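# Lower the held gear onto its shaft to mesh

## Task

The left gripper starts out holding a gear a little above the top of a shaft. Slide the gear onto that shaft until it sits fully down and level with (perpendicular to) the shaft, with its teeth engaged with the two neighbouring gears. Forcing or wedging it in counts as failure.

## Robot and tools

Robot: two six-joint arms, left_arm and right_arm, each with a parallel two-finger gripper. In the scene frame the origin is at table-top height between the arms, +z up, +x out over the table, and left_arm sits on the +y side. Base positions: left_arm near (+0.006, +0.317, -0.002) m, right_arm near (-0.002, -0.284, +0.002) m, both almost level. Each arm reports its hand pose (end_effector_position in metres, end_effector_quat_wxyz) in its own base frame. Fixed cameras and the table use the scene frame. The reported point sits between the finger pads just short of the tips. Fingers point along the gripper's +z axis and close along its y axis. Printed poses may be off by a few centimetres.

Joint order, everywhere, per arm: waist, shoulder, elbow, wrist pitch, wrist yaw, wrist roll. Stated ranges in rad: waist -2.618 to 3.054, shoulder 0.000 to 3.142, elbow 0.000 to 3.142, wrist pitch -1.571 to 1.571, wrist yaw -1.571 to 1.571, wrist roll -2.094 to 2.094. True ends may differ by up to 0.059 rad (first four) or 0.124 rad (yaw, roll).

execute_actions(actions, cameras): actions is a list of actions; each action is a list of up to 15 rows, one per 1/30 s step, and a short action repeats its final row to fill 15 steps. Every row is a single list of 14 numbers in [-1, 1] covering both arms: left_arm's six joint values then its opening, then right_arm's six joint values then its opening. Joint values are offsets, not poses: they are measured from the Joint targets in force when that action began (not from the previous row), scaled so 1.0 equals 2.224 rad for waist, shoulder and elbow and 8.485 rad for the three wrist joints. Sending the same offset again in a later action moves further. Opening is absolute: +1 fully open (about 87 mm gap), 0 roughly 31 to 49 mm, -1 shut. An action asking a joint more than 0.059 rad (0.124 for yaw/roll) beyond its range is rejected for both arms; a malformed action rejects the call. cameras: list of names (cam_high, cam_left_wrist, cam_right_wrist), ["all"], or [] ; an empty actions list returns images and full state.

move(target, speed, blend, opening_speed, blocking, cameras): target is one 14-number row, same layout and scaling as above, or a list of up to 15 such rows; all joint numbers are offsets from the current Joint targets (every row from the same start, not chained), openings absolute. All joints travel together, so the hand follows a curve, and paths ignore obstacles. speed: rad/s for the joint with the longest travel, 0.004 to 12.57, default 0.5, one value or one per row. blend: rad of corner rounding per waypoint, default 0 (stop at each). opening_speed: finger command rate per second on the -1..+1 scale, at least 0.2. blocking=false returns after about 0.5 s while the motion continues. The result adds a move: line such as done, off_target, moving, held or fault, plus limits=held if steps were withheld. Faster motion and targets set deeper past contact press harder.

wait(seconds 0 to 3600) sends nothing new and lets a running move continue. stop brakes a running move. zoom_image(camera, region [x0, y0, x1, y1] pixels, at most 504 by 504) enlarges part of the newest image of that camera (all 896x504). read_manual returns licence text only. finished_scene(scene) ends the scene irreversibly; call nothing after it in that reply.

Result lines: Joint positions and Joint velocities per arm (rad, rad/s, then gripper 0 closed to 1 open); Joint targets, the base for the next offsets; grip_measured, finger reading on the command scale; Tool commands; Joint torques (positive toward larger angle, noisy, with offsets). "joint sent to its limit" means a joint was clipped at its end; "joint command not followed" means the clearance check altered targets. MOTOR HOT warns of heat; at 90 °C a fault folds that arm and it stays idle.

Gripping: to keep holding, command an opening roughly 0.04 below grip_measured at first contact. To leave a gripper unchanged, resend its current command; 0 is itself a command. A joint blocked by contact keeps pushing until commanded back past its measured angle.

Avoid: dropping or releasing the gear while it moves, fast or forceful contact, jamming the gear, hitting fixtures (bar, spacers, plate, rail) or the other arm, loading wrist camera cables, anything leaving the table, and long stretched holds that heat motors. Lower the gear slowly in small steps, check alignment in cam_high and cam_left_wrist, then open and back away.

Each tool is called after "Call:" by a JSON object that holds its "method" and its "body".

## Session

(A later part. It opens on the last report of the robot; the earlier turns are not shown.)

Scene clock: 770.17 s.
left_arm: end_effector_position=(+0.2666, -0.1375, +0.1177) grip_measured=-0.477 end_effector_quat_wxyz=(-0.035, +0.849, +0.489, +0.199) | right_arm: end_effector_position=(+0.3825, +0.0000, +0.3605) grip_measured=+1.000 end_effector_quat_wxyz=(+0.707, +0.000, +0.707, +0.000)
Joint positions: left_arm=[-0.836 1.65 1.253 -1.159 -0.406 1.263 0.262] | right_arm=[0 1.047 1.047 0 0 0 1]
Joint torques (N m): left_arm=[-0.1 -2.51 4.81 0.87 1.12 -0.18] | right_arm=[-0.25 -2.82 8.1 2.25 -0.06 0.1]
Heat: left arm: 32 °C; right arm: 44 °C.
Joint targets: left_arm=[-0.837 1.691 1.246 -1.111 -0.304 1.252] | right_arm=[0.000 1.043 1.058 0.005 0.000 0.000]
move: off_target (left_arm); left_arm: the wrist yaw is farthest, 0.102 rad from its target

Call:
{"method": "move", "body": {"target": [0.003,-0.001,-0.009,0.0,-0.003,0,-1,0,0,0,0,0,0,1], "speed": 0.04, "cameras": ["cam_left_wrist"]}}

Call:
{"method": "zoom_image", "body": {"camera": "cam_left_wrist", "region": [300, 20, 660, 310]}}

Scene clock: 776.23 s.
left_arm: end_effector_position=(+0.2666, -0.1374, +0.1177) grip_measured=-0.477 end_effector_quat_wxyz=(-0.035, +0.849, +0.489, +0.199) | right_arm: end_effector_position=(+0.3825, +0.0000, +0.3605) grip_measured=+1.000 end_effector_quat_wxyz=(+0.707, +0.000, +0.707, +0.000)
Joint positions: left_arm=[-0.836 1.65 1.253 -1.159 -0.406 1.263 0.262] | right_arm=[0 1.047 1.047 0 0 0 1]
Joint torques (N m): left_arm=[0.42 -2.58 3.25 0.9 0.87 -0.17] | right_arm=[-0.25 -2.82 8.09 2.25 -0.06 0.09]
Heat: left arm: 32 °C; right arm: 44 °C.
Joint targets: left_arm=[-0.830 1.688 1.226 -1.111 -0.330 1.252] | right_arm=[0.000 1.043 1.058 0.005 0.000 0.000]
move: off_target (left_arm); left_arm: the wrist yaw is farthest, 0.077 rad from its target
cam_left_wrist: T_world_to_cam=[[-0.84083, 0.52358, -0.13733, 0.31086], [0.03967, 0.31263, 0.94905, -0.0601], [0.53984, 0.79254, -0.28364, 0.1399]] pos_world=[0.18824, -0.25485, 0.13941]

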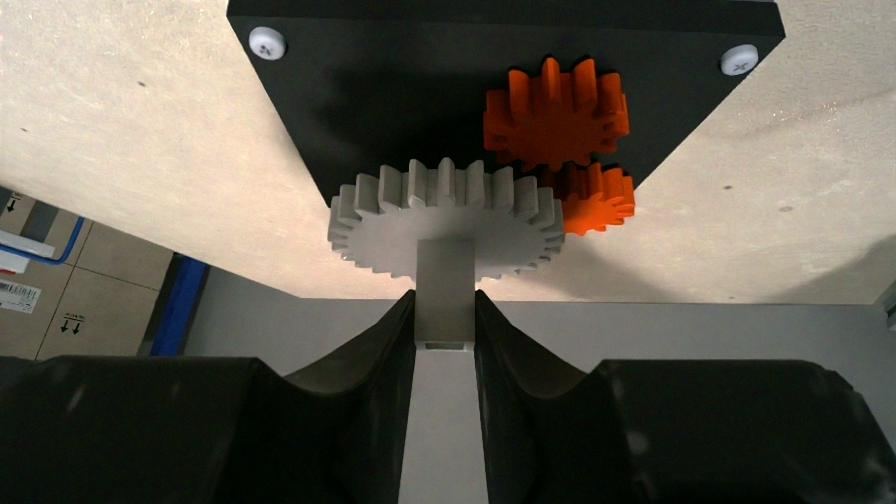

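Scaled by 1.400 from the camera's image (finer frame: 1280x720).

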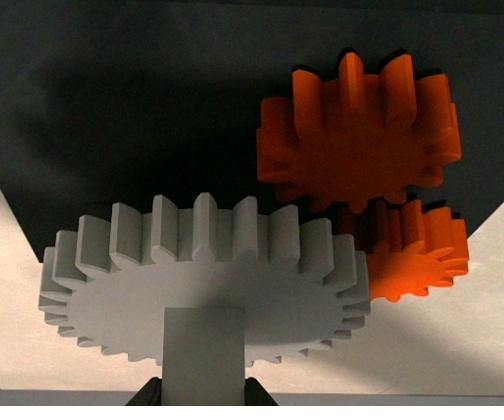

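Call:
{"method": "move", "body": {"target": [[0,0.001,-0.004,0.002,-0.002,0,-1,0,0,0,0,0,0,1],[0,0.001,-0.004,0.002,0.002,0,-1,0,0,0,0,0,0,1],[0,0.001,-0.004,-0.003,0.002,0,-1,0,0,0,0,0,0,1],[0,0.001,-0.004,-0.003,-0.004,0,-1,0,0,0,0,0,0,1],[0,0.001,-0.004,0.003,-0.004,0,-1,0,0,0,0,0,0,1],[0,0.001,-0.004,0.003,0.004,0,-1,0,0,0,0,0,0,1],[0,0.001,-0.004,-0.005,0.004,0,-1,0,0,0,0,0,0,1],[0,0.001,-0.004,-0.005,-0.005,0,-1,0,0,0,0,0,0,1],[0,0.001,-0.004,-0.001,-0.002,0,-1,0,0,0,0,0,0,1]], "speed": 0.12, "blend": [0.01,0.01,0.01,0.01,0.01,0.01,0.01,0.01,0]}}

Scene clock: 788.43 s.
left_arm: end_effector_position=(+0.2673, -0.1362, +0.1176) grip_measured=-0.477 end_effector_quat_wxyz=(-0.037, +0.848, +0.489, +0.203) | right_arm: end_effector_position=(+0.3825, +0.0000, +0.3605) grip_measured=+1.000 end_effector_quat_wxyz=(+0.707, +0.000, +0.707, +0.000)
Joint positions: left_arm=[-0.836 1.65 1.249 -1.156 -0.415 1.261 0.262] | right_arm=[0 1.047 1.047 0 0 0 1]
Joint torques (N m): left_arm=[0.5 -2.52 2.69 0.8 0.72 -0.15] | right_arm=[-0.25 -2.84 8.1 2.25 -0.06 0.09]
Heat: left arm: 32 °C; right arm: 44 °C.
Joint targets: left_arm=[-0.830 1.691 1.217 -1.119 -0.347 1.252] | right_arm=[0.000 1.043 1.058 0.005 0.000 0.000]
move: off_target (left_arm); blend cut to 0.0085 rad at target 1; left_arm: the wrist yaw is farthest, 0.068 rad from its target

Call:
{"method": "move", "body": {"target": [[0,0,0.036,-0.0106,0,0,-1,0,0,0,0,0,0,1],[0.0135,-0.0454,0.036,-0.0095,-0.0086,0,-1,0,0,0,0,0,0,1],[-0.0049,-0.0108,0.0306,-0.0068,-0.0029,0,-1,0,0,0,0,0,0,1],[-0.0049,-0.0108,0.018,-0.0035,-0.0029,0,-1,0,0,0,0,0,0,1]], "speed": [0.1,0.15,0.1,0.04]}}

Scene clock: 805.53 s.
left_arm: end_effector_position=(+0.2655, -0.1415, +0.1189) grip_measured=-0.477 end_effector_quat_wxyz=(-0.028, +0.850, +0.493, +0.185) | right_arm: end_effector_position=(+0.3825, +0.0000, +0.3605) grip_measured=+1.000 end_effector_quat_wxyz=(+0.707, +0.000, +0.707, +0.000)
Joint positions: left_arm=[-0.833 1.65 1.271 -1.168 -0.375 1.261 0.262] | right_arm=[0 1.047 1.047 0 0 0 1]
Joint torques (N m): left_arm=[-0.88 -4.4 4.37 0.61 -0.01 -0.11] | right_arm=[-0.25 -2.82 8.09 2.25 -0.06 0.09]
Heat: left arm: 32 °C; right arm: 44 °C.
Joint targets: left_arm=[-0.841 1.667 1.257 -1.149 -0.371 1.252] | right_arm=[0.000 1.043 1.058 0.005 0.000 0.000]
move: done

Call:
{"method": "move", "body": {"target": [0,0.001,-0.0075,0.0025,0,0,-1,0,0,0,0,0,0,1], "speed": 0.03}}

Call:
{"method": "move", "body": {"target": [0,0.0025,-0.003,0.0005,0,0,-1,0,0,0,0,0,0,1], "speed": 0.03}}

Scene clock: 809.93 s.
left_arm: end_effector_position=(+0.2662, -0.1404, +0.1183) grip_measured=-0.477 end_effector_quat_wxyz=(-0.030, +0.849, +0.491, +0.192) | right_arm: end_effector_position=(+0.3825, +0.0000, +0.3605) grip_measured=+1.000 end_effector_quat_wxyz=(+0.707, +0.000, +0.707, +0.000)
Joint positions: left_arm=[-0.837 1.65 1.262 -1.161 -0.391 1.261 0.262] | right_arm=[0 1.047 1.047 0 0 0 1]
Joint torques (N m): left_arm=[-0.49 -4.14 3.66 0.76 0.19 -0.12] | right_arm=[-0.25 -2.82 8.09 2.25 -0.06 0.09]
Heat: left arm: 32 °C; right arm: 44 °C.
Joint targets: left_arm=[-0.841 1.669 1.240 -1.128 -0.371 1.252] | right_arm=[0.000 1.043 1.058 0.005 0.000 0.000]
move: done

Scene clock: 810.53 s.
left_arm: end_effector_position=(+0.2669, -0.1394, +0.1182) grip_measured=-0.477 end_effector_quat_wxyz=(-0.031, +0.849, +0.490, +0.196) | right_arm: end_effector_position=(+0.3825, +0.0000, +0.3605) grip_measured=+1.000 end_effector_quat_wxyz=(+0.707, +0.000, +0.707, +0.000)
Joint positions: left_arm=[-0.837 1.65 1.258 -1.158 -0.399 1.261 0.262] | right_arm=[0 1.047 1.047 0 0 0 1]
Joint torques (N m): left_arm=[-0.58 -3.71 3.38 0.75 0.24 -0.14] | right_arm=[-0.25 -2.82 8.09 2.25 -0.06 0.09]
Heat: left arm: 32 °C; right arm: 44 °C.
Joint targets: left_arm=[-0.841 1.674 1.233 -1.124 -0.371 1.252] | right_arm=[0.000 1.043 1.058 0.005 0.000 0.000]
move: done

Call:
{"method": "move", "body": {"target": [0,0.003,0.0028,0.001,0,0,-1,0,0,0,0,0,0,1], "speed": 0.03}}

Call:
{"method": "move", "body": {"target": [0,0.003,0.002,0.001,0.001,0,-1,0,0,0,0,0,0,1], "speed": 0.03}}

Call:
{"method": "move", "body": {"target": [0,0.003,0.002,0.001,0.001,0,-1,0,0,0,0,0,0,1], "speed": 0.03}}

Scene clock: 832.60 s.
left_arm: end_effector_position=(+0.2670, -0.1395, +0.1182) grip_measured=-0.477 end_effector_quat_wxyz=(-0.031, +0.849, +0.490, +0.196) | right_arm: end_effector_position=(+0.3825, +0.0000, +0.3605) grip_measured=+1.000 end_effector_quat_wxyz=(+0.707, +0.000, +0.707, +0.000)
Joint positions: left_arm=[-0.837 1.65 1.258 -1.157 -0.399 1.261 0.262] | right_arm=[0 1.047 1.047 0 0 0 1]
Joint torques (N m): left_arm=[-0.5 -3.17 3.92 0.82 0.27 -0.13] | right_arm=[-0.25 -2.82 8.1 2.25 -0.06 0.09]
Heat: left arm: 31 °C; right arm: 44 °C.
Joint targets: left_arm=[-0.841 1.681 1.240 -1.115 -0.371 1.252] | right_arm=[0.000 1.043 1.058 0.005 0.000 0.000]
move: off_target (left_arm); left_arm: the wrist pitch is farthest, 0.041 rad from its target

Scene clock: 833.10 s.
left_arm: end_effector_position=(+0.2670, -0.1396, +0.1182) grip_measured=-0.477 end_effector_quat_wxyz=(-0.031, +0.849, +0.490, +0.196) | right_arm: end_effector_position=(+0.3825, +0.0000, +0.3605) grip_measured=+1.000 end_effector_quat_wxyz=(+0.707, +0.000, +0.707, +0.000)
Joint positions: left_arm=[-0.837 1.65 1.258 -1.156 -0.399 1.261 0.262] | right_arm=[0 1.047 1.047 0 0 0 1]
Joint torques (N m): left_arm=[-0.55 -2.82 4.21 0.91 0.36 -0.12] | right_arm=[-0.25 -2.82 8.09 2.25 -0.06 0.09]
Heat: left arm: 31 °C; right arm: 44 °C.
Joint targets: left_arm=[-0.841 1.688 1.244 -1.107 -0.362 1.252] | right_arm=[0.000 1.043 1.058 0.005 0.000 0.000]
move: off_target (left_arm); left_arm: the wrist pitch is farthest, 0.050 rad from its target

Scene clock: 833.60 s.
left_arm: end_effector_position=(+0.2672, -0.1395, +0.1179) grip_measured=-0.477 end_effector_quat_wxyz=(-0.032, +0.848, +0.490, +0.197) | right_arm: end_effector_position=(+0.3825, +0.0000, +0.3605) grip_measured=+1.000 end_effector_quat_wxyz=(+0.707, +0.000, +0.707, +0.000)
Joint positions: left_arm=[-0.837 1.651 1.258 -1.156 -0.401 1.261 0.262] | right_arm=[0 1.047 1.047 0 0 0 1]
Joint torques (N m): left_arm=[-0.54 -2.29 4.57 0.98 0.48 -0.13] | right_arm=[-0.25 -2.81 8.09 2.25 -0.06 0.09]
Heat: left arm: 31 °C; right arm: 44 °C.
Joint targets: left_arm=[-0.841 1.694 1.249 -1.098 -0.354 1.252] | right_arm=[0.000 1.043 1.058 0.005 0.000 0.000]
move: off_target (left_arm); left_arm: the wrist pitch is farthest, 0.058 rad from its target

Continue the outward sweep.

Call:
{"method": "move", "body": {"target": [0,0.003,0.002,0.0006,0.0003,0,-1,0,0,0,0,0,0,1], "speed": 0.03}}

Call:
{"method": "move", "body": {"target": [0,0.003,0.002,0.0006,0.0003,0,-1,0,0,0,0,0,0,1], "speed": 0.03}}

Call:
{"method": "move", "body": {"target": [0,0.003,0.002,0.0006,0.0003,0,-1,0,0,0,0,0,0,1], "speed": 0.03}}

Call:
{"method": "move", "body": {"target": [0,0.003,0.002,0.0003,0.0003,0,-1,0,0,0,0,0,0,1], "speed": 0.03, "cameras": ["cam_left_wrist"]}}

Scene clock: 841.47 s.
left_arm: end_effector_position=(+0.2679, -0.1395, +0.1178) grip_measured=-0.477 end_effector_quat_wxyz=(-0.033, +0.848, +0.489, +0.200) | right_arm: end_effector_position=(+0.3825, +0.0000, +0.3605) grip_measured=+1.000 end_effector_quat_wxyz=(+0.707, +0.000, +0.707, +0.000)
Joint positions: left_arm=[-0.839 1.655 1.259 -1.156 -0.408 1.26 0.262] | right_arm=[0 1.047 1.047 0 0 0 1]
Joint torques (N m): left_arm=[-0.27 -2.21 4.78 1.04 0.61 -0.11] | right_arm=[-0.25 -2.82 8.1 2.25 -0.06 0.09]
Heat: left arm: 31 °C; right arm: 44 °C.
Joint targets: left_arm=[-0.841 1.701 1.253 -1.093 -0.351 1.252] | right_arm=[0.000 1.043 1.058 0.005 0.000 0.000]
move: off_target (left_arm); left_arm: the wrist pitch is farthest, 0.063 rad from its target

Scene clock: 842.07 s.
left_arm: end_effector_position=(+0.2687, -0.1395, +0.1179) grip_measured=-0.477 end_effector_quat_wxyz=(-0.035, +0.848, +0.490, +0.202) | right_arm: end_effector_position=(+0.3825, +0.0000, +0.3605) grip_measured=+1.000 end_effector_quat_wxyz=(+0.707, +0.000, +0.707, +0.000)
Joint positions: left_arm=[-0.839 1.66 1.262 -1.157 -0.412 1.259 0.262] | right_arm=[0 1.047 1.047 0 0 0 1]
Joint torques (N m): left_arm=[-0.28 -2.06 5.03 1.1 0.69 -0.1] | right_arm=[-0.25 -2.81 8.09 2.25 -0.06 0.1]
Heat: left arm: 31 °C; right arm: 44 °C.
Joint targets: left_arm=[-0.841 1.708 1.257 -1.088 -0.349 1.252] | right_arm=[0.000 1.043 1.058 0.005 0.000 0.000]
move: off_target (left_arm); left_arm: the wrist pitch is farthest, 0.069 rad from its target

Scene clock: 842.57 s.
left_arm: end_effector_position=(+0.2691, -0.1399, +0.1179) grip_measured=-0.477 end_effector_quat_wxyz=(-0.036, +0.847, +0.490, +0.202) | right_arm: end_effector_position=(+0.3825, +0.0000, +0.3605) grip_measured=+1.000 end_effector_quat_wxyz=(+0.707, +0.000, +0.707, +0.000)
Joint positions: left_arm=[-0.839 1.665 1.268 -1.161 -0.412 1.258 0.262] | right_arm=[0 1.047 1.047 0 0 0 1]
Joint torques (N m): left_arm=[-0.36 -1.91 4.96 1.15 0.7 -0.09] | right_arm=[-0.24 -2.82 8.1 2.25 -0.07 0.09]
Heat: left arm: 31 °C; right arm: 44 °C.
Joint targets: left_arm=[-0.841 1.714 1.262 -1.083 -0.346 1.252] | right_arm=[0.000 1.043 1.058 0.005 0.000 0.000]
move: off_target (left_arm); left_arm: the wrist pitch is farthest, 0.078 rad from its target

Scene clock: 843.13 s.
left_arm: end_effector_position=(+0.2702, -0.1400, +0.1181) grip_measured=-0.477 end_effector_quat_wxyz=(-0.039, +0.847, +0.489, +0.204) | right_arm: end_effector_position=(+0.3825, +0.0000, +0.3605) grip_measured=+1.000 end_effector_quat_wxyz=(+0.707, +0.000, +0.707, +0.000)
Joint positions: left_arm=[-0.839 1.671 1.273 -1.163 -0.418 1.257 0.262] | right_arm=[0 1.047 1.047 0 0 0 1]
Joint torques (N m): left_arm=[-0.32 -1.92 4.75 1.22 0.81 -0.09] | right_arm=[-0.25 -2.81 8.1 2.25 -0.06 0.09]
Heat: left arm: 31 °C; right arm: 44 °C.
Joint targets: left_arm=[-0.841 1.721 1.266 -1.081 -0.344 1.252] | right_arm=[0.000 1.043 1.058 0.005 0.000 0.000]
move: off_target (left_arm); left_arm: the wrist pitch is farthest, 0.083 rad from its target
cam_left_wrist: T_world_to_cam=[[-0.84158, 0.52238, -0.13734, 0.31534], [0.03256, 0.30287, 0.95248, -0.05965], [0.53915, 0.79712, -0.27189, 0.13944]] pos_world=[0.19215, -0.25781, 0.13804]

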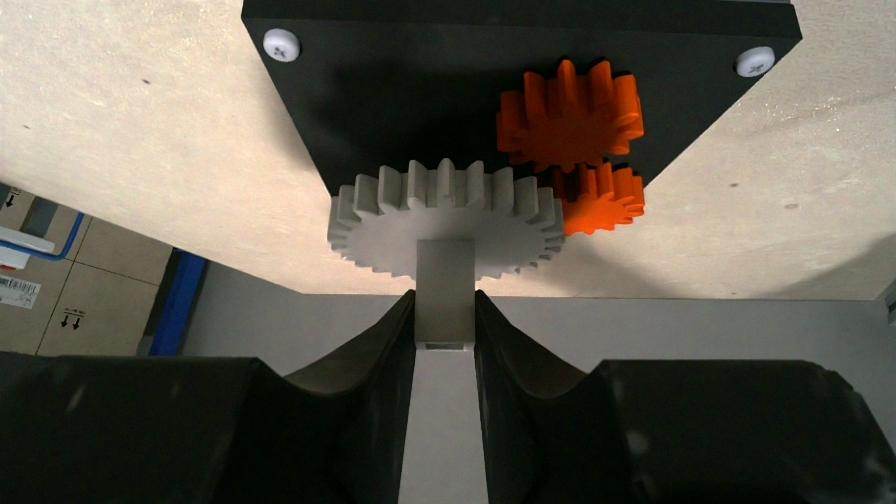

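Call:
{"method": "move", "body": {"target": [[0,-0.003,-0.003,-0.001,0.0087,0,-1,0,0,0,0,0,0,1],[0,-0.003,-0.003,-0.003,-0.0054,0,-1,0,0,0,0,0,0,1],[0,-0.003,-0.003,-0.005,0.0087,0,-1,0,0,0,0,0,0,1],[0,-0.003,-0.003,-0.007,-0.0054,0,-1,0,0,0,0,0,0,1],[0,-0.003,-0.003,-0.009,0.0087,0,-1,0,0,0,0,0,0,1],[0,-0.003,-0.003,-0.011,-0.0054,0,-1,0,0,0,0,0,0,1],[0,-0.003,-0.003,-0.011,0.002,0,-1,0,0,0,0,0,0,1]], "speed": 0.12, "blend": [0.01,0.01,0.01,0.01,0.01,0.01,0], "cameras": ["cam_left_wrist"]}}

Scene clock: 870.27 s.
left_arm: end_effector_position=(+0.2699, -0.1390, +0.1185) grip_measured=-0.477 end_effector_quat_wxyz=(-0.041, +0.847, +0.489, +0.205) | right_arm: end_effector_position=(+0.3825, +0.0000, +0.3605) grip_measured=+1.000 end_effector_quat_wxyz=(+0.707, +0.000, +0.707, +0.000)
Joint positions: left_arm=[-0.839 1.671 1.273 -1.168 -0.421 1.257 0.262] | right_arm=[0 1.047 1.047 0 0 0 1]
Joint torques (N m): left_arm=[-0.21 -2.52 4.21 0.36 1.02 -0.09] | right_arm=[-0.25 -2.82 8.1 2.25 -0.07 0.09]
Heat: left arm: 31 °C; right arm: 44 °C.
Joint targets: left_arm=[-0.841 1.714 1.260 -1.174 -0.327 1.252] | right_arm=[0.000 1.043 1.058 0.005 0.000 0.000]
move: off_target (left_arm); left_arm: the wrist yaw is farthest, 0.094 rad from its target
cam_left_wrist: T_world_to_cam=[[-0.84174, 0.52307, -0.13369, 0.3142], [0.03362, 0.29793, 0.954, -0.06142], [0.53883, 0.79852, -0.26837, 0.13881]] pos_world=[0.19175, -0.25689, 0.13785]

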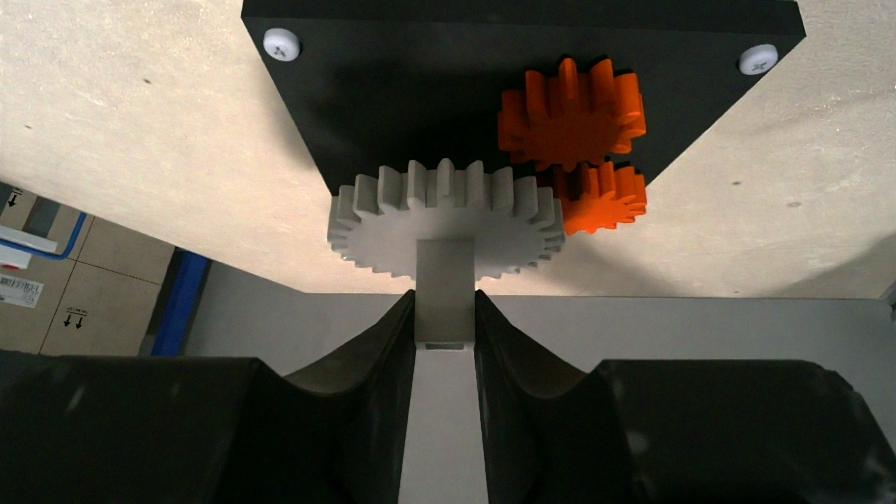

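Call:
{"method": "move", "body": {"target": [[0,0,0.027,-0.0071,-0.0035,0,-1,0,0,0,0,0,0,1],[0,-0.0513,0.027,-0.0071,-0.011,0,-1,0,0,0,0,0,0,1],[0,-0.018,0.0157,-0.0007,-0.0067,0,-1,0,0,0,0,0,0,1],[0,-0.018,0.0036,0.0025,-0.0067,0,-1,0,0,0,0,0,0,1]], "speed": [0.15,0.2,0.15,0.05]}}

Call:
{"method": "move", "body": {"target": [0,0,-0.009,0.0023,0.0046,0,-1,0,0,0,0,0,0,1], "speed": 0.03}}

Scene clock: 897.07 s.
left_arm: end_effector_position=(+0.2672, -0.1432, +0.1196) grip_measured=-0.477 end_effector_quat_wxyz=(-0.029, +0.849, +0.492, +0.191) | right_arm: end_effector_position=(+0.3825, +0.0000, +0.3605) grip_measured=+1.000 end_effector_quat_wxyz=(+0.707, +0.000, +0.707, +0.000)
Joint positions: left_arm=[-0.839 1.658 1.278 -1.167 -0.388 1.257 0.262] | right_arm=[0 1.047 1.047 0 0 0 1]
Joint torques (N m): left_arm=[-0.29 -4.57 4.53 0.6 -0.04 -0.1] | right_arm=[-0.24 -2.82 8.09 2.25 -0.06 0.1]
Heat: left arm: 31 °C; right arm: 44 °C.
Joint targets: left_arm=[-0.841 1.674 1.268 -1.153 -0.384 1.252] | right_arm=[0.000 1.043 1.058 0.005 0.000 0.000]
move: done

Scene clock: 898.60 s.
left_arm: end_effector_position=(+0.2672, -0.1432, +0.1185) grip_measured=-0.477 end_effector_quat_wxyz=(-0.028, +0.849, +0.492, +0.191) | right_arm: end_effector_position=(+0.3825, +0.0000, +0.3605) grip_measured=+1.000 end_effector_quat_wxyz=(+0.707, +0.000, +0.707, +0.000)
Joint positions: left_arm=[-0.839 1.658 1.273 -1.162 -0.387 1.257 0.262] | right_arm=[0 1.047 1.047 0 0 0 1]
Joint torques (N m): left_arm=[-0.27 -4.51 3.36 0.74 0.44 -0.06] | right_arm=[-0.25 -2.82 8.1 2.25 -0.06 0.09]
Heat: left arm: 31 °C; right arm: 44 °C.
Joint targets: left_arm=[-0.841 1.674 1.248 -1.133 -0.345 1.252] | right_arm=[0.000 1.043 1.058 0.005 0.000 0.000]
move: off_target (left_arm); left_arm: the wrist yaw is farthest, 0.043 rad from its target

Call:
{"method": "move", "body": {"target": [0.006,0,0,0,0,0,-1,0,0,0,0,0,0,1], "speed": 0.02}}

Call:
{"method": "move", "body": {"target": [0.003,0,-0.0005,0.0001,0,0,-1,0,0,0,0,0,0,1], "speed": 0.02}}

Call:
{"method": "move", "body": {"target": [0.003,0,-0.0005,0.0001,0,0,-1,0,0,0,0,0,0,1], "speed": 0.02}}

Call:
{"method": "move", "body": {"target": [0.003,0,-0.0005,0.0001,0,0,-1,0,0,0,0,0,0,1], "speed": 0.02}}

Scene clock: 906.83 s.
left_arm: end_effector_position=(+0.2672, -0.1433, +0.1185) grip_measured=-0.477 end_effector_quat_wxyz=(-0.028, +0.849, +0.492, +0.191) | right_arm: end_effector_position=(+0.3825, +0.0000, +0.3605) grip_measured=+1.000 end_effector_quat_wxyz=(+0.707, +0.000, +0.707, +0.000)
Joint positions: left_arm=[-0.839 1.658 1.273 -1.162 -0.387 1.257 0.262] | right_arm=[0 1.047 1.047 0 0 0 1]
Joint torques (N m): left_arm=[0.8 -4.52 3.38 0.74 0.43 -0.1] | right_arm=[-0.25 -2.81 8.1 2.25 -0.06 0.09]
Heat: left arm: 31 °C; right arm: 44 °C.
Joint targets: left_arm=[-0.828 1.674 1.248 -1.133 -0.345 1.252] | right_arm=[0.000 1.043 1.058 0.005 0.000 0.000]
move: off_target (left_arm); left_arm: the wrist yaw is farthest, 0.042 rad from its target

Scene clock: 907.47 s.
left_arm: end_effector_position=(+0.2675, -0.1426, +0.1185) grip_measured=-0.477 end_effector_quat_wxyz=(-0.028, +0.848, +0.493, +0.191) | right_arm: end_effector_position=(+0.3825, +0.0000, +0.3605) grip_measured=+1.000 end_effector_quat_wxyz=(+0.707, +0.000, +0.707, +0.000)
Joint positions: left_arm=[-0.836 1.658 1.273 -1.162 -0.387 1.257 0.262] | right_arm=[0 1.047 1.047 0 0 0 1]
Joint torques (N m): left_arm=[1.25 -4.44 3.08 0.73 0.44 -0.09] | right_arm=[-0.25 -2.82 8.09 2.25 -0.06 0.09]
Heat: left arm: 31 °C; right arm: 44 °C.
Joint targets: left_arm=[-0.821 1.674 1.246 -1.132 -0.345 1.252] | right_arm=[0.000 1.043 1.058 0.005 0.000 0.000]
move: off_target (left_arm); left_arm: the wrist yaw is farthest, 0.042 rad from its target

Scene clock: 908.10 s.
left_arm: end_effector_position=(+0.2688, -0.1408, +0.1185) grip_measured=-0.477 end_effector_quat_wxyz=(-0.029, +0.846, +0.496, +0.191) | right_arm: end_effector_position=(+0.3825, +0.0000, +0.3605) grip_measured=+1.000 end_effector_quat_wxyz=(+0.707, +0.000, +0.707, +0.000)
Joint positions: left_arm=[-0.829 1.658 1.273 -1.161 -0.387 1.257 0.262] | right_arm=[0 1.047 1.047 0 0 0 1]
Joint torques (N m): left_arm=[1.11 -4.49 3.14 0.74 0.46 -0.09] | right_arm=[-0.25 -2.82 8.1 2.25 -0.06 0.09]
Heat: left arm: 31 °C; right arm: 44 °C.
Joint targets: left_arm=[-0.814 1.674 1.245 -1.132 -0.345 1.252] | right_arm=[0.000 1.043 1.058 0.005 0.000 0.000]
move: off_target (left_arm); left_arm: the wrist yaw is farthest, 0.042 rad from its target

Scene clock: 908.77 s.
left_arm: end_effector_position=(+0.2696, -0.1392, +0.1183) grip_measured=-0.477 end_effector_quat_wxyz=(-0.029, +0.845, +0.499, +0.191) | right_arm: end_effector_position=(+0.3825, +0.0000, +0.3605) grip_measured=+1.000 end_effector_quat_wxyz=(+0.707, +0.000, +0.707, +0.000)
Joint positions: left_arm=[-0.823 1.658 1.273 -1.16 -0.387 1.257 0.262] | right_arm=[0 1.047 1.047 0 0 0 1]
Joint torques (N m): left_arm=[1.28 -4.51 3.19 0.73 0.45 -0.08] | right_arm=[-0.25 -2.81 8.1 2.25 -0.07 0.09]
Heat: left arm: 31 °C; right arm: 44 °C.
Joint targets: left_arm=[-0.808 1.674 1.244 -1.131 -0.345 1.252] | right_arm=[0.000 1.043 1.058 0.005 0.000 0.000]
move: off_target (left_arm); left_arm: the wrist yaw is farthest, 0.042 rad from its target

Call:
{"method": "move", "body": {"target": [[0,0,-0.006,-0.0035,0.0028,0,-1,0,0,0,0,0,0,1],[-0.022,0,-0.006,-0.0037,0.0028,0,-1,0,0,0,0,0,0,1],[-0.022,0,-0.006,-0.0041,0.0028,0,-1,0,0,0,0,0,0,1],[0.002,0,-0.006,-0.0041,0.0028,0,-1,0,0,0,0,0,0,1],[0.002,0,-0.006,-0.0045,0.0028,0,-1,0,0,0,0,0,0,1],[-0.022,0,-0.006,-0.0045,0.0028,0,-1,0,0,0,0,0,0,1]], "speed": 0.025, "blend": [0.002,0.002,0.002,0.002,0.002,0]}}

Scene clock: 929.03 s.
left_arm: end_effector_position=(+0.2671, -0.1378, +0.1179) grip_measured=-0.477 end_effector_quat_wxyz=(-0.039, +0.848, +0.488, +0.203) | right_arm: end_effector_position=(+0.3825, +0.0000, +0.3605) grip_measured=+1.000 end_effector_quat_wxyz=(+0.707, +0.000, +0.707, +0.000)
Joint positions: left_arm=[-0.841 1.658 1.258 -1.164 -0.416 1.257 0.262] | right_arm=[0 1.047 1.047 0 0 0 1]
Joint torques (N m): left_arm=[-1.55 -4.36 3.15 0.35 1.07 -0.08] | right_arm=[-0.25 -2.82 8.1 2.25 -0.07 0.09]
Heat: left arm: 31 °C; right arm: 44 °C.
Joint targets: left_arm=[-0.857 1.674 1.231 -1.169 -0.321 1.252] | right_arm=[0.000 1.043 1.058 0.005 0.000 0.000]
move: off_target (left_arm); blend cut to 0.0017 rad at target 2, 0.0017 rad at target 3, 0.0017 rad at target 4, 0.0017 rad at target 5; left_arm: the wrist yaw is farthest, 0.095 rad from its target

Call:
{"method": "move", "body": {"target": [0.0165,0,0.002,0,-0.002,0,-1,0,0,0,0,0,0,1], "speed": 0.03, "cameras": ["cam_left_wrist"]}}

Call:
{"method": "zoom_image", "body": {"camera": "cam_left_wrist", "region": [300, 20, 660, 310]}}

Scene clock: 938.20 s.
left_arm: end_effector_position=(+0.2680, -0.1360, +0.1179) grip_measured=-0.477 end_effector_quat_wxyz=(-0.040, +0.846, +0.491, +0.203) | right_arm: end_effector_position=(+0.3825, +0.0000, +0.3605) grip_measured=+1.000 end_effector_quat_wxyz=(+0.707, +0.000, +0.707, +0.000)
Joint positions: left_arm=[-0.834 1.658 1.258 -1.164 -0.416 1.257 0.262] | right_arm=[0 1.047 1.047 0 0 0 1]
Joint torques (N m): left_arm=[1.11 -4.52 3.51 0.36 0.86 -0.08] | right_arm=[-0.25 -2.82 8.1 2.25 -0.07 0.09]
Heat: left arm: 31 °C; right arm: 44 °C.
Joint targets: left_arm=[-0.820 1.674 1.235 -1.169 -0.338 1.252] | right_arm=[0.000 1.043 1.058 0.005 0.000 0.000]
move: off_target (left_arm); left_arm: the wrist yaw is farthest, 0.078 rad from its target
cam_left_wrist: T_world_to_cam=[[-0.84434, 0.51853, -0.13498, 0.31118], [0.03378, 0.30293, 0.95241, -0.06092], [0.53475, 0.7996, -0.27329, 0.13907]] pos_world=[0.19043, -0.25411, 0.13803]

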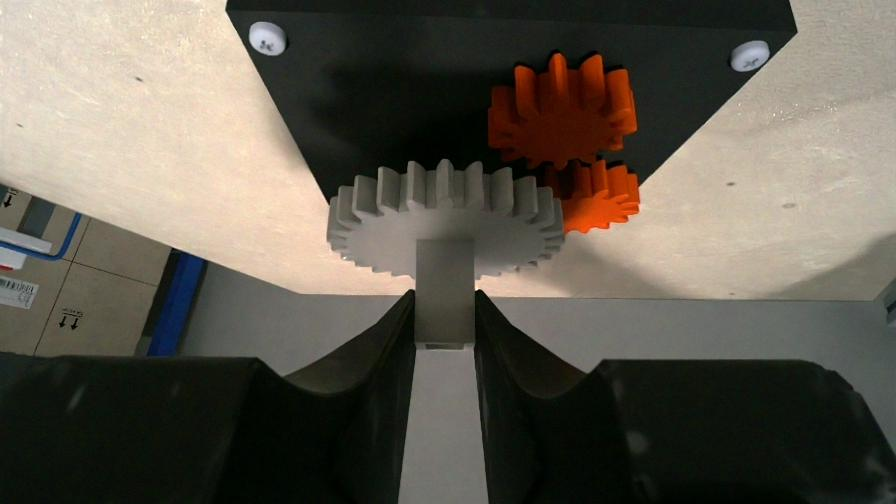

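Scaled by 1.400 from the camera's image (finer frame: 1280x720).

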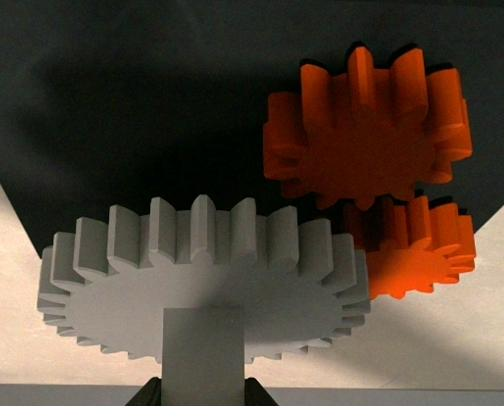

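Call:
{"method": "move", "body": {"target": [[-0.0202,0,0.018,-0.0037,-0.0097,0,-1,0,0,0,0,0,0,1],[-0.0202,0,0.0148,0.0016,-0.0054,0,-1,0,0,0,0,0,0,1],[-0.0202,0,0.0058,0.0039,-0.0008,0,-1,0,0,0,0,0,0,1],[0.0067,0,0.0045,0.0042,-0.0008,0,-1,0,0,0,0,0,0,1]], "speed": [0.15,0.15,0.06,0.03], "blend": [0.005,0.001,0.001,0]}}

Scene clock: 964.07 s.
left_arm: end_effector_position=(+0.2681, -0.1323, +0.1176) grip_measured=-0.477 end_effector_quat_wxyz=(-0.044, +0.844, +0.495, +0.200) | right_arm: end_effector_position=(+0.3825, +0.0000, +0.3605) grip_measured=+1.000 end_effector_quat_wxyz=(+0.707, +0.000, +0.707, +0.000)
Joint positions: left_arm=[-0.823 1.658 1.258 -1.17 -0.412 1.257 0.262] | right_arm=[0 1.047 1.047 0 0 0 1]
Joint torques (N m): left_arm=[1.5 -4.45 4.37 0.78 0.71 -0.08] | right_arm=[-0.25 -2.82 8.09 2.25 -0.06 0.09]
Heat: left arm: 31 °C; right arm: 44 °C.
Joint targets: left_arm=[-0.805 1.674 1.245 -1.133 -0.345 1.252] | right_arm=[0.000 1.043 1.058 0.005 0.000 0.000]
move: off_target (left_arm); left_arm: the wrist yaw is farthest, 0.067 rad from its target

Call:
{"method": "move", "body": {"target": [[0,0,0.027,-0.011,-0.0046,0,-1,0,0,0,0,0,0,1],[0.054,0,0.027,-0.0095,-0.0046,0,-1,0,0,0,0,0,0,1]], "speed": 0.2, "cameras": ["cam_left_wrist"]}}

Call:
{"method": "zoom_image", "body": {"camera": "cam_left_wrist", "region": [320, 40, 580, 290]}}

Call:
{"method": "move", "body": {"target": [0.045,0,0,0,0,0,-1,0,0,0,0,0,0,1], "speed": 0.2, "cameras": ["cam_left_wrist"]}}

Call:
{"method": "zoom_image", "body": {"camera": "cam_left_wrist", "region": [380, 0, 560, 150]}}

Scene clock: 982.70 s.
left_arm: end_effector_position=(+0.2789, -0.0983, +0.1209) grip_measured=-0.477 end_effector_quat_wxyz=(-0.059, +0.813, +0.549, +0.183) | right_arm: end_effector_position=(+0.3825, +0.0000, +0.3605) grip_measured=+1.000 end_effector_quat_wxyz=(+0.707, +0.000, +0.707, +0.000)
Joint positions: left_arm=[-0.694 1.658 1.282 -1.207 -0.386 1.257 0.262] | right_arm=[0 1.047 1.047 0 0 0 1]
Joint torques (N m): left_arm=[0.8 -4.41 7.19 0.33 -0.06 -0.07] | right_arm=[-0.25 -2.82 8.1 2.25 -0.06 0.1]
Heat: left arm: 32 °C; right arm: 44 °C.
Joint targets: left_arm=[-0.685 1.674 1.305 -1.214 -0.384 1.252] | right_arm=[0.000 1.043 1.058 0.005 0.000 0.000]
move: done
cam_left_wrist: T_world_to_cam=[[-0.9126, 0.39439, -0.10779, 0.30489], [0.02376, 0.31436, 0.94901, -0.07119], [0.40816, 0.8635, -0.29625, 0.14838]] pos_world=[0.21938, -0.22599, 0.14438]

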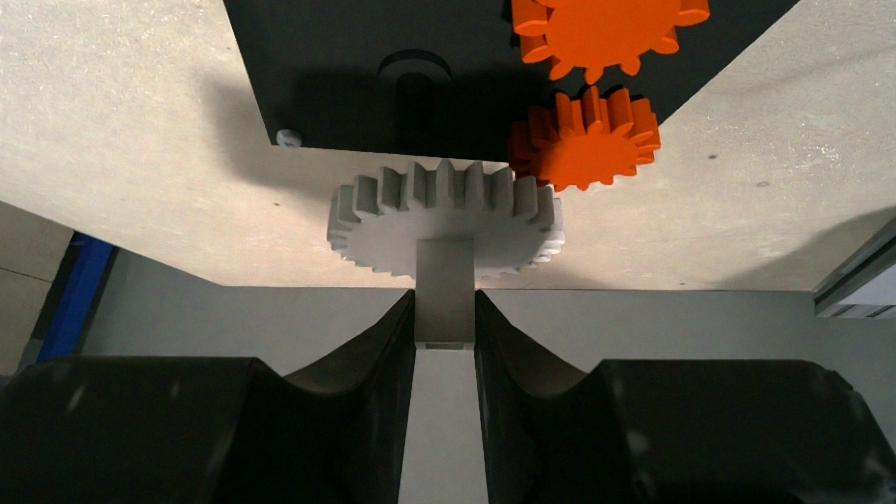

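Scaled by 1.938 from the camera's image (finer frame: 1280x720).

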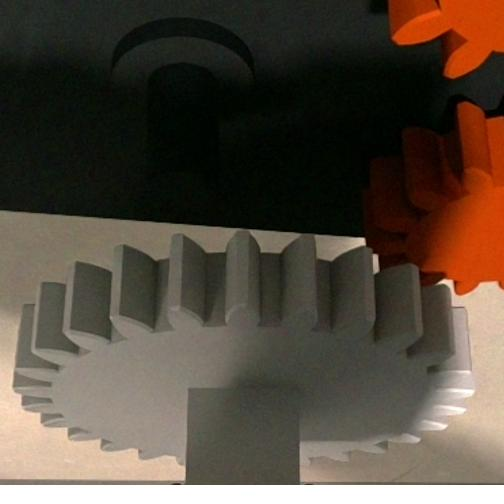

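Scene clock: 983.63 s.
left_arm: end_effector_position=(+0.2872, -0.0702, +0.1209) grip_measured=-0.477 end_effector_quat_wxyz=(-0.068, +0.785, +0.589, +0.179) | right_arm: end_effector_position=(+0.3825, +0.0000, +0.3605) grip_measured=+1.000 end_effector_quat_wxyz=(+0.707, +0.000, +0.707, +0.000)
Joint positions: left_arm=[-0.595 1.658 1.282 -1.207 -0.386 1.257 0.262] | right_arm=[0 1.047 1.047 0 0 0 1]
Joint torques (N m): left_arm=[0.73 -4.34 7.15 0.32 -0.05 -0.09] | right_arm=[-0.25 -2.82 8.1 2.25 -0.06 0.09]
Heat: left arm: 32 °C; right arm: 44 °C.
Joint targets: left_arm=[-0.585 1.674 1.305 -1.214 -0.384 1.252] | right_arm=[0.000 1.043 1.058 0.005 0.000 0.000]
move: done
cam_left_wrist: T_world_to_cam=[[-0.94732, 0.30163, -0.10769, 0.30486], [-0.00745, 0.31542, 0.94892, -0.07114], [0.32019, 0.89974, -0.29656, 0.1485]] pos_world=[0.24072, -0.20312, 0.14438]

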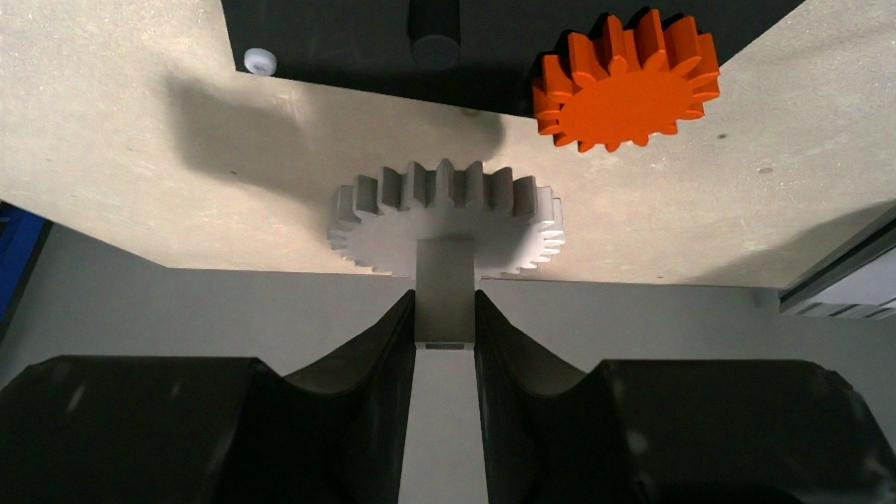

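Scaled by 2.800 from the camera's image (finer frame: 1280x720).

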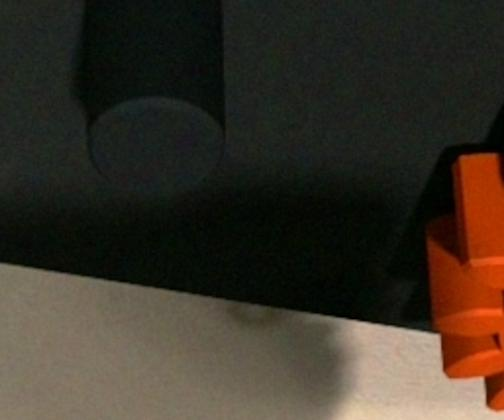

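Call:
{"method": "move", "body": {"target": [[-0.1214,-0.0243,0.0067,0,-0.0031,0,-1,0,0,0,0,0,0,1],[-0.1214,0.0049,-0.0067,0.0052,0,0,-1,0,0,0,0,0,0,1],[-0.1214,0.0049,-0.022,0.0099,0.0046,0,-1,0,0,0,0,0,0,1]], "speed": [0.25,0.15,0.05], "blend": [0.005,0.001,0]}}

Call:
{"method": "move", "body": {"target": [0.01,0,0,0,0,0,-1,0,0,0,0,0,0,1], "speed": 0.03}}

Call:
{"method": "move", "body": {"target": [0.005,0,0,0,0,0,-1,0,0,0,0,0,0,1], "speed": 0.03}}

Call:
{"method": "move", "body": {"target": [0.005,0,0,0,0,0,-1,0,0,0,0,0,0,1], "speed": 0.03}}

Call:
{"method": "move", "body": {"target": [0.005,0,0,0,0,0,-1,0,0,0,0,0,0,1], "speed": 0.03}}

Scene clock: 1047.47 s.
left_arm: end_effector_position=(+0.2664, -0.1478, +0.1185) grip_measured=-0.477 end_effector_quat_wxyz=(-0.030, +0.852, +0.486, +0.191) | right_arm: end_effector_position=(+0.3825, +0.0000, +0.3605) grip_measured=+1.000 end_effector_quat_wxyz=(+0.707, +0.000, +0.707, +0.000)
Joint positions: left_arm=[-0.852 1.668 1.284 -1.168 -0.389 1.257 0.262] | right_arm=[0 1.047 1.047 0 0 0 1]
Joint torques (N m): left_arm=[-0.43 -4.57 3.21 0.81 0.49 -0.08] | right_arm=[-0.25 -2.81 8.1 2.25 -0.06 0.1]
Heat: left arm: 36 °C; right arm: 44 °C.
Joint targets: left_arm=[-0.855 1.685 1.256 -1.130 -0.345 1.252] | right_arm=[0.000 1.043 1.058 0.005 0.000 0.000]
move: off_target (left_arm); left_arm: the wrist yaw is farthest, 0.044 rad from its target

Scene clock: 1048.43 s.
left_arm: end_effector_position=(+0.2664, -0.1477, +0.1185) grip_measured=-0.477 end_effector_quat_wxyz=(-0.030, +0.852, +0.486, +0.191) | right_arm: end_effector_position=(+0.3825, +0.0000, +0.3605) grip_measured=+1.000 end_effector_quat_wxyz=(+0.707, +0.000, +0.707, +0.000)
Joint positions: left_arm=[-0.852 1.668 1.284 -1.168 -0.389 1.257 0.262] | right_arm=[0 1.047 1.047 0 0 0 1]
Joint torques (N m): left_arm=[1.59 -4.42 3.25 0.8 0.45 -0.09] | right_arm=[-0.25 -2.82 8.1 2.25 -0.06 0.09]
Heat: left arm: 36 °C; right arm: 44 °C.
Joint targets: left_arm=[-0.833 1.685 1.256 -1.130 -0.345 1.252] | right_arm=[0.000 1.043 1.058 0.005 0.000 0.000]
move: off_target (left_arm); left_arm: the wrist yaw is farthest, 0.044 rad from its target

Scene clock: 1049.10 s.
left_arm: end_effector_position=(+0.2687, -0.1442, +0.1185) grip_measured=-0.477 end_effector_quat_wxyz=(-0.030, +0.849, +0.492, +0.191) | right_arm: end_effector_position=(+0.3825, +0.0000, +0.3605) grip_measured=+1.000 end_effector_quat_wxyz=(+0.707, +0.000, +0.707, +0.000)
Joint positions: left_arm=[-0.838 1.668 1.284 -1.166 -0.389 1.257 0.262] | right_arm=[0 1.047 1.047 0 0 0 1]
Joint torques (N m): left_arm=[1.24 -4.46 3.28 0.82 0.46 -0.1] | right_arm=[-0.24 -2.82 8.09 2.25 -0.06 0.1]
Heat: left arm: 36 °C; right arm: 44 °C.
Joint targets: left_arm=[-0.821 1.685 1.256 -1.130 -0.345 1.252] | right_arm=[0.000 1.043 1.058 0.005 0.000 0.000]
move: off_target (left_arm); left_arm: the wrist yaw is farthest, 0.044 rad from its target

Scene clock: 1049.90 s.
left_arm: end_effector_position=(+0.2714, -0.1413, +0.1138) grip_measured=-0.477 end_effector_quat_wxyz=(-0.026, +0.844, +0.502, +0.186) | right_arm: end_effector_position=(+0.3825, +0.0000, +0.3605) grip_measured=+1.000 end_effector_quat_wxyz=(+0.707, +0.000, +0.707, +0.000)
Joint positions: left_arm=[-0.817 1.668 1.271 -1.143 -0.376 1.257 0.262] | right_arm=[0 1.047 1.047 0 0 0 1]
Joint torques (N m): left_arm=[0.47 -4.51 4.29 0.59 0.32 -0.09] | right_arm=[-0.25 -2.81 8.09 2.25 -0.07 0.09]
Heat: left arm: 36 °C; right arm: 44 °C.
Joint targets: left_arm=[-0.810 1.685 1.257 -1.130 -0.345 1.252] | right_arm=[0.000 1.043 1.058 0.005 0.000 0.000]
move: done

Scene clock: 1050.53 s.
left_arm: end_effector_position=(+0.2721, -0.1401, +0.1136) grip_measured=-0.477 end_effector_quat_wxyz=(-0.026, +0.843, +0.504, +0.185) | right_arm: end_effector_position=(+0.3825, +0.0000, +0.3605) grip_measured=+1.000 end_effector_quat_wxyz=(+0.707, +0.000, +0.707, +0.000)
Joint positions: left_arm=[-0.812 1.668 1.271 -1.142 -0.374 1.257 0.262] | right_arm=[0 1.047 1.047 0 0 0 1]
Joint torques (N m): left_arm=[1.05 -4.52 4.23 0.57 0.29 -0.06] | right_arm=[-0.25 -2.82 8.1 2.25 -0.06 0.09]
Heat: left arm: 36 °C; right arm: 44 °C.
Joint targets: left_arm=[-0.799 1.685 1.257 -1.130 -0.345 1.252] | right_arm=[0.000 1.043 1.058 0.005 0.000 0.000]
move: done

Call:
{"method": "move", "body": {"target": [-0.0045,0.0023,-0.0075,0.0024,-0.001,0,-1,0,0,0,0,0,0,1], "speed": 0.03, "cameras": ["cam_left_wrist"]}}

Call:
{"method": "zoom_image", "body": {"camera": "cam_left_wrist", "region": [440, 40, 680, 270]}}

Scene clock: 1059.67 s.
left_arm: end_effector_position=(+0.2721, -0.1401, +0.1131) grip_measured=-0.477 end_effector_quat_wxyz=(-0.026, +0.843, +0.504, +0.185) | right_arm: end_effector_position=(+0.3825, +0.0000, +0.3605) grip_measured=+1.000 end_effector_quat_wxyz=(+0.707, +0.000, +0.707, +0.000)
Joint positions: left_arm=[-0.812 1.668 1.268 -1.139 -0.375 1.257 0.262] | right_arm=[0 1.047 1.047 0 0 0 1]
Joint torques (N m): left_arm=[0.14 -4.05 3.18 0.75 0.24 -0.09] | right_arm=[-0.25 -2.81 8.09 2.25 -0.06 0.09]
Heat: left arm: 35 °C; right arm: 44 °C.
Joint targets: left_arm=[-0.809 1.690 1.240 -1.109 -0.353 1.252] | right_arm=[0.000 1.043 1.058 0.005 0.000 0.000]
move: done
cam_left_wrist: T_world_to_cam=[[-0.85708, 0.4939, -0.14655, 0.31753], [0.03993, 0.3473, 0.9369, -0.04889], [0.51364, 0.79715, -0.31738, 0.14925]] pos_world=[0.19744, -0.25883, 0.13971]

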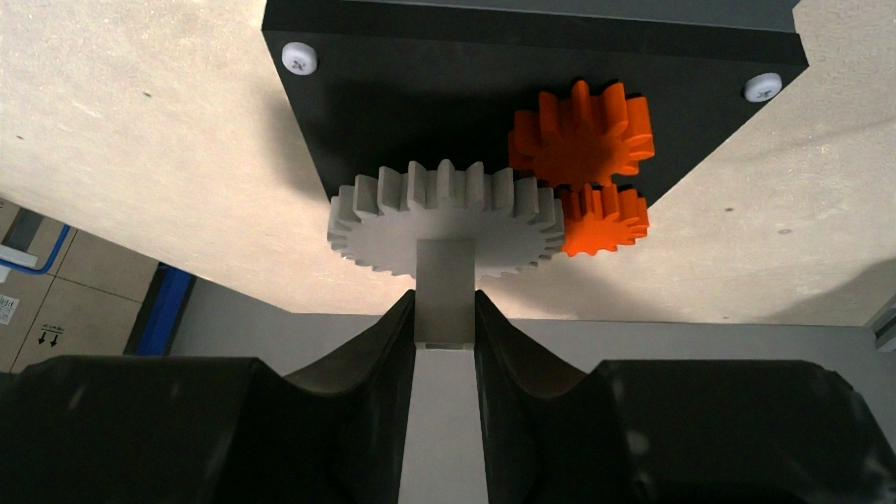

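Scaled by 2.100 from the camera's image (finer frame: 1280x720).

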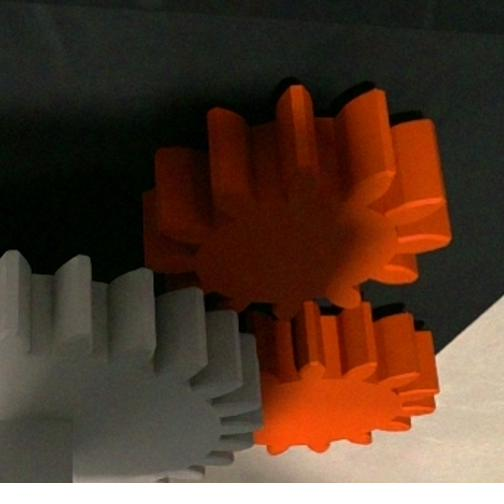

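Call:
{"method": "move", "body": {"target": [0,-0.002,-0.0022,0,0,0.0045,-1,0,0,0,0,0,0,1], "speed": 0.06}}

Call:
{"method": "move", "body": {"target": [0,-0.002,-0.0022,0,0,0.0035,-1,0,0,0,0,0,0,1], "speed": 0.06}}

Call:
{"method": "move", "body": {"target": [0,-0.002,-0.0022,0,0,0.0035,-1,0,0,0,0,0,0,1], "speed": 0.06}}

Scene clock: 1070.40 s.
left_arm: end_effector_position=(+0.2728, -0.1400, +0.1128) grip_measured=-0.477 end_effector_quat_wxyz=(-0.029, +0.849, +0.495, +0.186) | right_arm: end_effector_position=(+0.3825, +0.0000, +0.3605) grip_measured=+1.000 end_effector_quat_wxyz=(+0.707, +0.000, +0.707, +0.000)
Joint positions: left_arm=[-0.812 1.668 1.266 -1.139 -0.377 1.28 0.262] | right_arm=[0 1.047 1.047 0 0 0 1]
Joint torques (N m): left_arm=[0.1 -4.45 2.91 0.75 0.21 0.08] | right_arm=[-0.25 -2.82 8.09 2.25 -0.06 0.09]
Heat: left arm: 34 °C; right arm: 44 °C.
Joint targets: left_arm=[-0.809 1.686 1.235 -1.109 -0.353 1.290] | right_arm=[0.000 1.043 1.058 0.005 0.000 0.000]
move: done

Scene clock: 1071.43 s.
left_arm: end_effector_position=(+0.2739, -0.1394, +0.1114) grip_measured=-0.477 end_effector_quat_wxyz=(-0.034, +0.856, +0.481, +0.188) | right_arm: end_effector_position=(+0.3825, +0.0000, +0.3605) grip_measured=+1.000 end_effector_quat_wxyz=(+0.707, +0.000, +0.707, +0.000)
Joint positions: left_arm=[-0.812 1.668 1.257 -1.132 -0.383 1.311 0.262] | right_arm=[0 1.047 1.047 0 0 0 1]
Joint torques (N m): left_arm=[0.01 -4.79 3.19 0.69 0.28 0.05] | right_arm=[-0.25 -2.82 8.1 2.25 -0.07 0.09]
Heat: left arm: 34 °C; right arm: 44 °C.
Joint targets: left_arm=[-0.809 1.681 1.230 -1.109 -0.353 1.320] | right_arm=[0.000 1.043 1.058 0.005 0.000 0.000]
move: done

Scene clock: 1072.47 s.
left_arm: end_effector_position=(+0.2747, -0.1392, +0.1104) grip_measured=-0.477 end_effector_quat_wxyz=(-0.038, +0.863, +0.468, +0.188) | right_arm: end_effector_position=(+0.3825, +0.0000, +0.3605) grip_measured=+1.000 end_effector_quat_wxyz=(+0.707, +0.000, +0.707, +0.000)
Joint positions: left_arm=[-0.812 1.668 1.251 -1.129 -0.386 1.341 0.262] | right_arm=[0 1.047 1.047 0 0 0 1]
Joint torques (N m): left_arm=[0.17 -5.08 3.32 0.62 0.32 0.07] | right_arm=[-0.25 -2.81 8.1 2.25 -0.06 0.09]
Heat: left arm: 33 °C; right arm: 44 °C.
Joint targets: left_arm=[-0.809 1.677 1.225 -1.110 -0.353 1.349] | right_arm=[0.000 1.043 1.058 0.005 0.000 0.000]
move: done

Call:
{"method": "move", "body": {"target": [0,0,-0.006,0.0020,0.0012,0,-1,0,0,0,0,0,0,1], "speed": 0.03, "cameras": ["cam_left_wrist"]}}

Call:
{"method": "zoom_image", "body": {"camera": "cam_left_wrist", "region": [320, 60, 680, 300]}}

Scene clock: 1077.83 s.
left_arm: end_effector_position=(+0.2754, -0.1388, +0.1090) grip_measured=-0.477 end_effector_quat_wxyz=(-0.039, +0.864, +0.465, +0.191) | right_arm: end_effector_position=(+0.3825, +0.0000, +0.3605) grip_measured=+1.000 end_effector_quat_wxyz=(+0.707, +0.000, +0.707, +0.000)
Joint positions: left_arm=[-0.812 1.668 1.243 -1.119 -0.391 1.348 0.262] | right_arm=[0 1.047 1.047 0 0 0 1]
Joint torques (N m): left_arm=[0.09 -5.07 2.95 0.7 0.5 -0.02] | right_arm=[-0.25 -2.82 8.1 2.25 -0.06 0.09]
Heat: left arm: 33 °C; right arm: 44 °C.
Joint targets: left_arm=[-0.809 1.677 1.212 -1.092 -0.343 1.349] | right_arm=[0.000 1.043 1.058 0.005 0.000 0.000]
move: off_target (left_arm); left_arm: the wrist yaw is farthest, 0.048 rad from its target
cam_left_wrist: T_world_to_cam=[[-0.81429, 0.5693, -0.1132, 0.31418], [0.0801, 0.30337, 0.9495, -0.06414], [0.5749, 0.76411, -0.29263, 0.12104]] pos_world=[0.19138, -0.2519, 0.13189]

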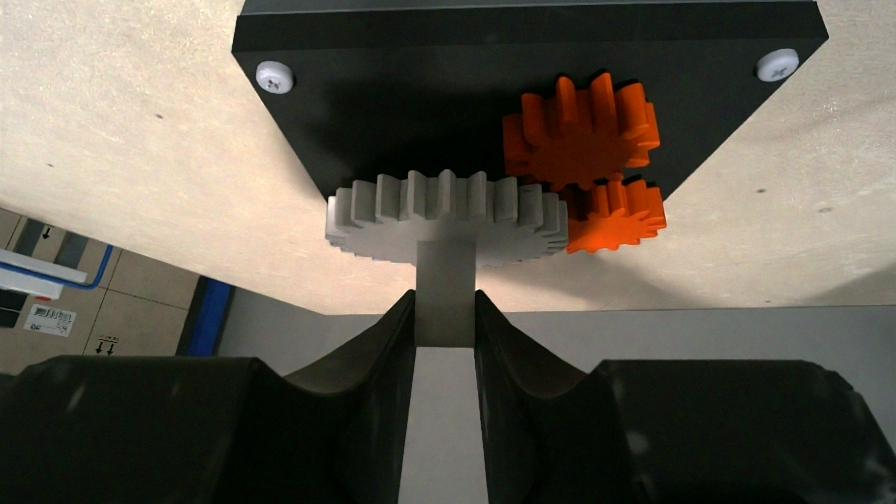

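Scaled by 1.400 from the camera's image (finer frame: 1280x720).

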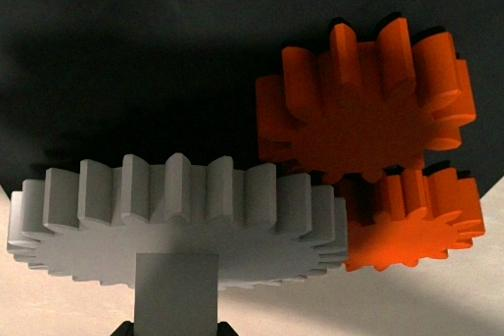

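Call:
{"method": "move", "body": {"target": [0,0,0.0103,-0.0021,-0.0055,0,-1,0,0,0,0,0,0,1], "speed": 0.05}}

Call:
{"method": "move", "body": {"target": [0,0,0,0,0,0,-0.2,0,0,0,0,0,0,1], "opening_speed": 0.3, "cameras": ["cam_left_wrist","cam_high"]}}

Call:
{"method": "zoom_image", "body": {"camera": "cam_left_wrist", "region": [300, 60, 700, 360]}}

Call:
{"method": "zoom_image", "body": {"camera": "cam_high", "region": [480, 210, 570, 300]}}

Scene clock: 1094.87 s.
left_arm: end_effector_position=(+0.2758, -0.1384, +0.1094) grip_measured=-0.477 end_effector_quat_wxyz=(-0.039, +0.864, +0.464, +0.192) | right_arm: end_effector_position=(+0.3825, +0.0000, +0.3605) grip_measured=+1.000 end_effector_quat_wxyz=(+0.707, +0.000, +0.707, +0.000)
Joint positions: left_arm=[-0.812 1.668 1.243 -1.119 -0.394 1.348 0.262] | right_arm=[0 1.047 1.047 0 0 0 1]
Joint torques (N m): left_arm=[0.2 -5.12 4.68 0.54 0 -0.01] | right_arm=[-0.25 -2.82 8.09 2.25 -0.07 0.1]
Heat: left arm: 32 °C; right arm: 44 °C.
Joint targets: left_arm=[-0.809 1.677 1.235 -1.110 -0.389 1.349] | right_arm=[0.000 1.043 1.058 0.005 0.000 0.000]
move: done

Scene clock: 1097.87 s.
left_arm: end_effector_position=(+0.2766, -0.1389, +0.1095) grip_measured=-0.201 end_effector_quat_wxyz=(-0.037, +0.863, +0.465, +0.194) | right_arm: end_effector_position=(+0.3825, +0.0000, +0.3605) grip_measured=+1.000 end_effector_quat_wxyz=(+0.707, +0.000, +0.707, +0.000)
Joint positions: left_arm=[-0.812 1.668 1.243 -1.115 -0.396 1.348 0.4] | right_arm=[0 1.047 1.047 0 0 0 1]
Joint torques (N m): left_arm=[0.17 -5.16 4.88 0.53 -0.02 0] | right_arm=[-0.27 -2.82 8.09 2.25 -0.06 0.09]
Heat: left arm: 32 °C; right arm: 44 °C.
Joint targets: left_arm=[-0.809 1.677 1.235 -1.110 -0.390 1.349] | right_arm=[0.000 1.043 1.058 0.005 0.000 0.000]
move: done
cam_left_wrist: T_world_to_cam=[[-0.81362, 0.5692, -0.11843, 0.31565], [0.07353, 0.30281, 0.95021, -0.06305], [0.57672, 0.76441, -0.28823, 0.11972]] pos_world=[0.19241, -0.25209, 0.1318]
Images, in order (width x height): cam_high 896x504, cam_left_wrist 896x504.

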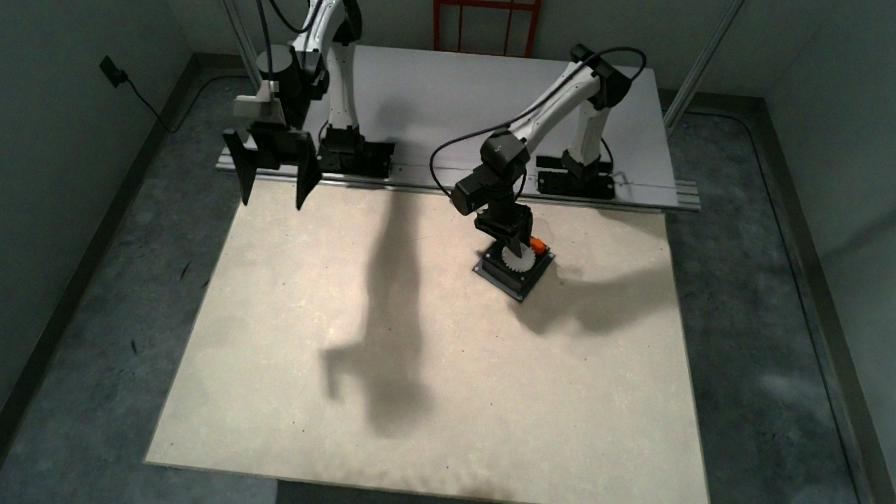

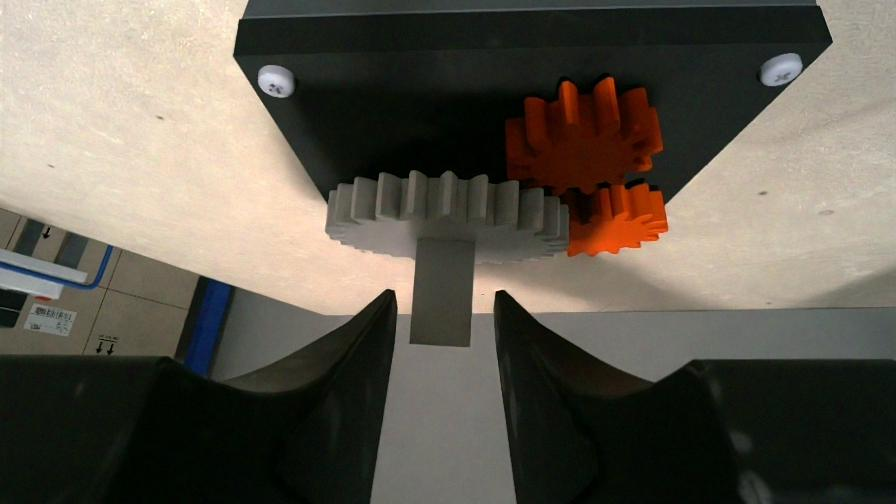

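Scaled by 1.260 from the camera's image (finer frame: 1280x720).

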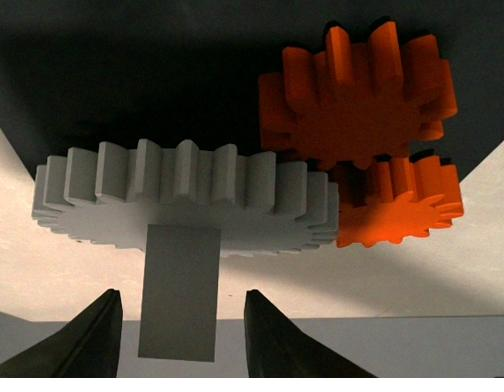

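Scaled by 5.600 from the camera's image (finer frame: 1280x720).

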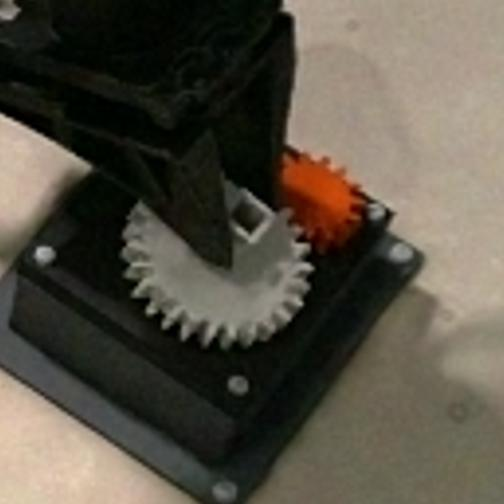

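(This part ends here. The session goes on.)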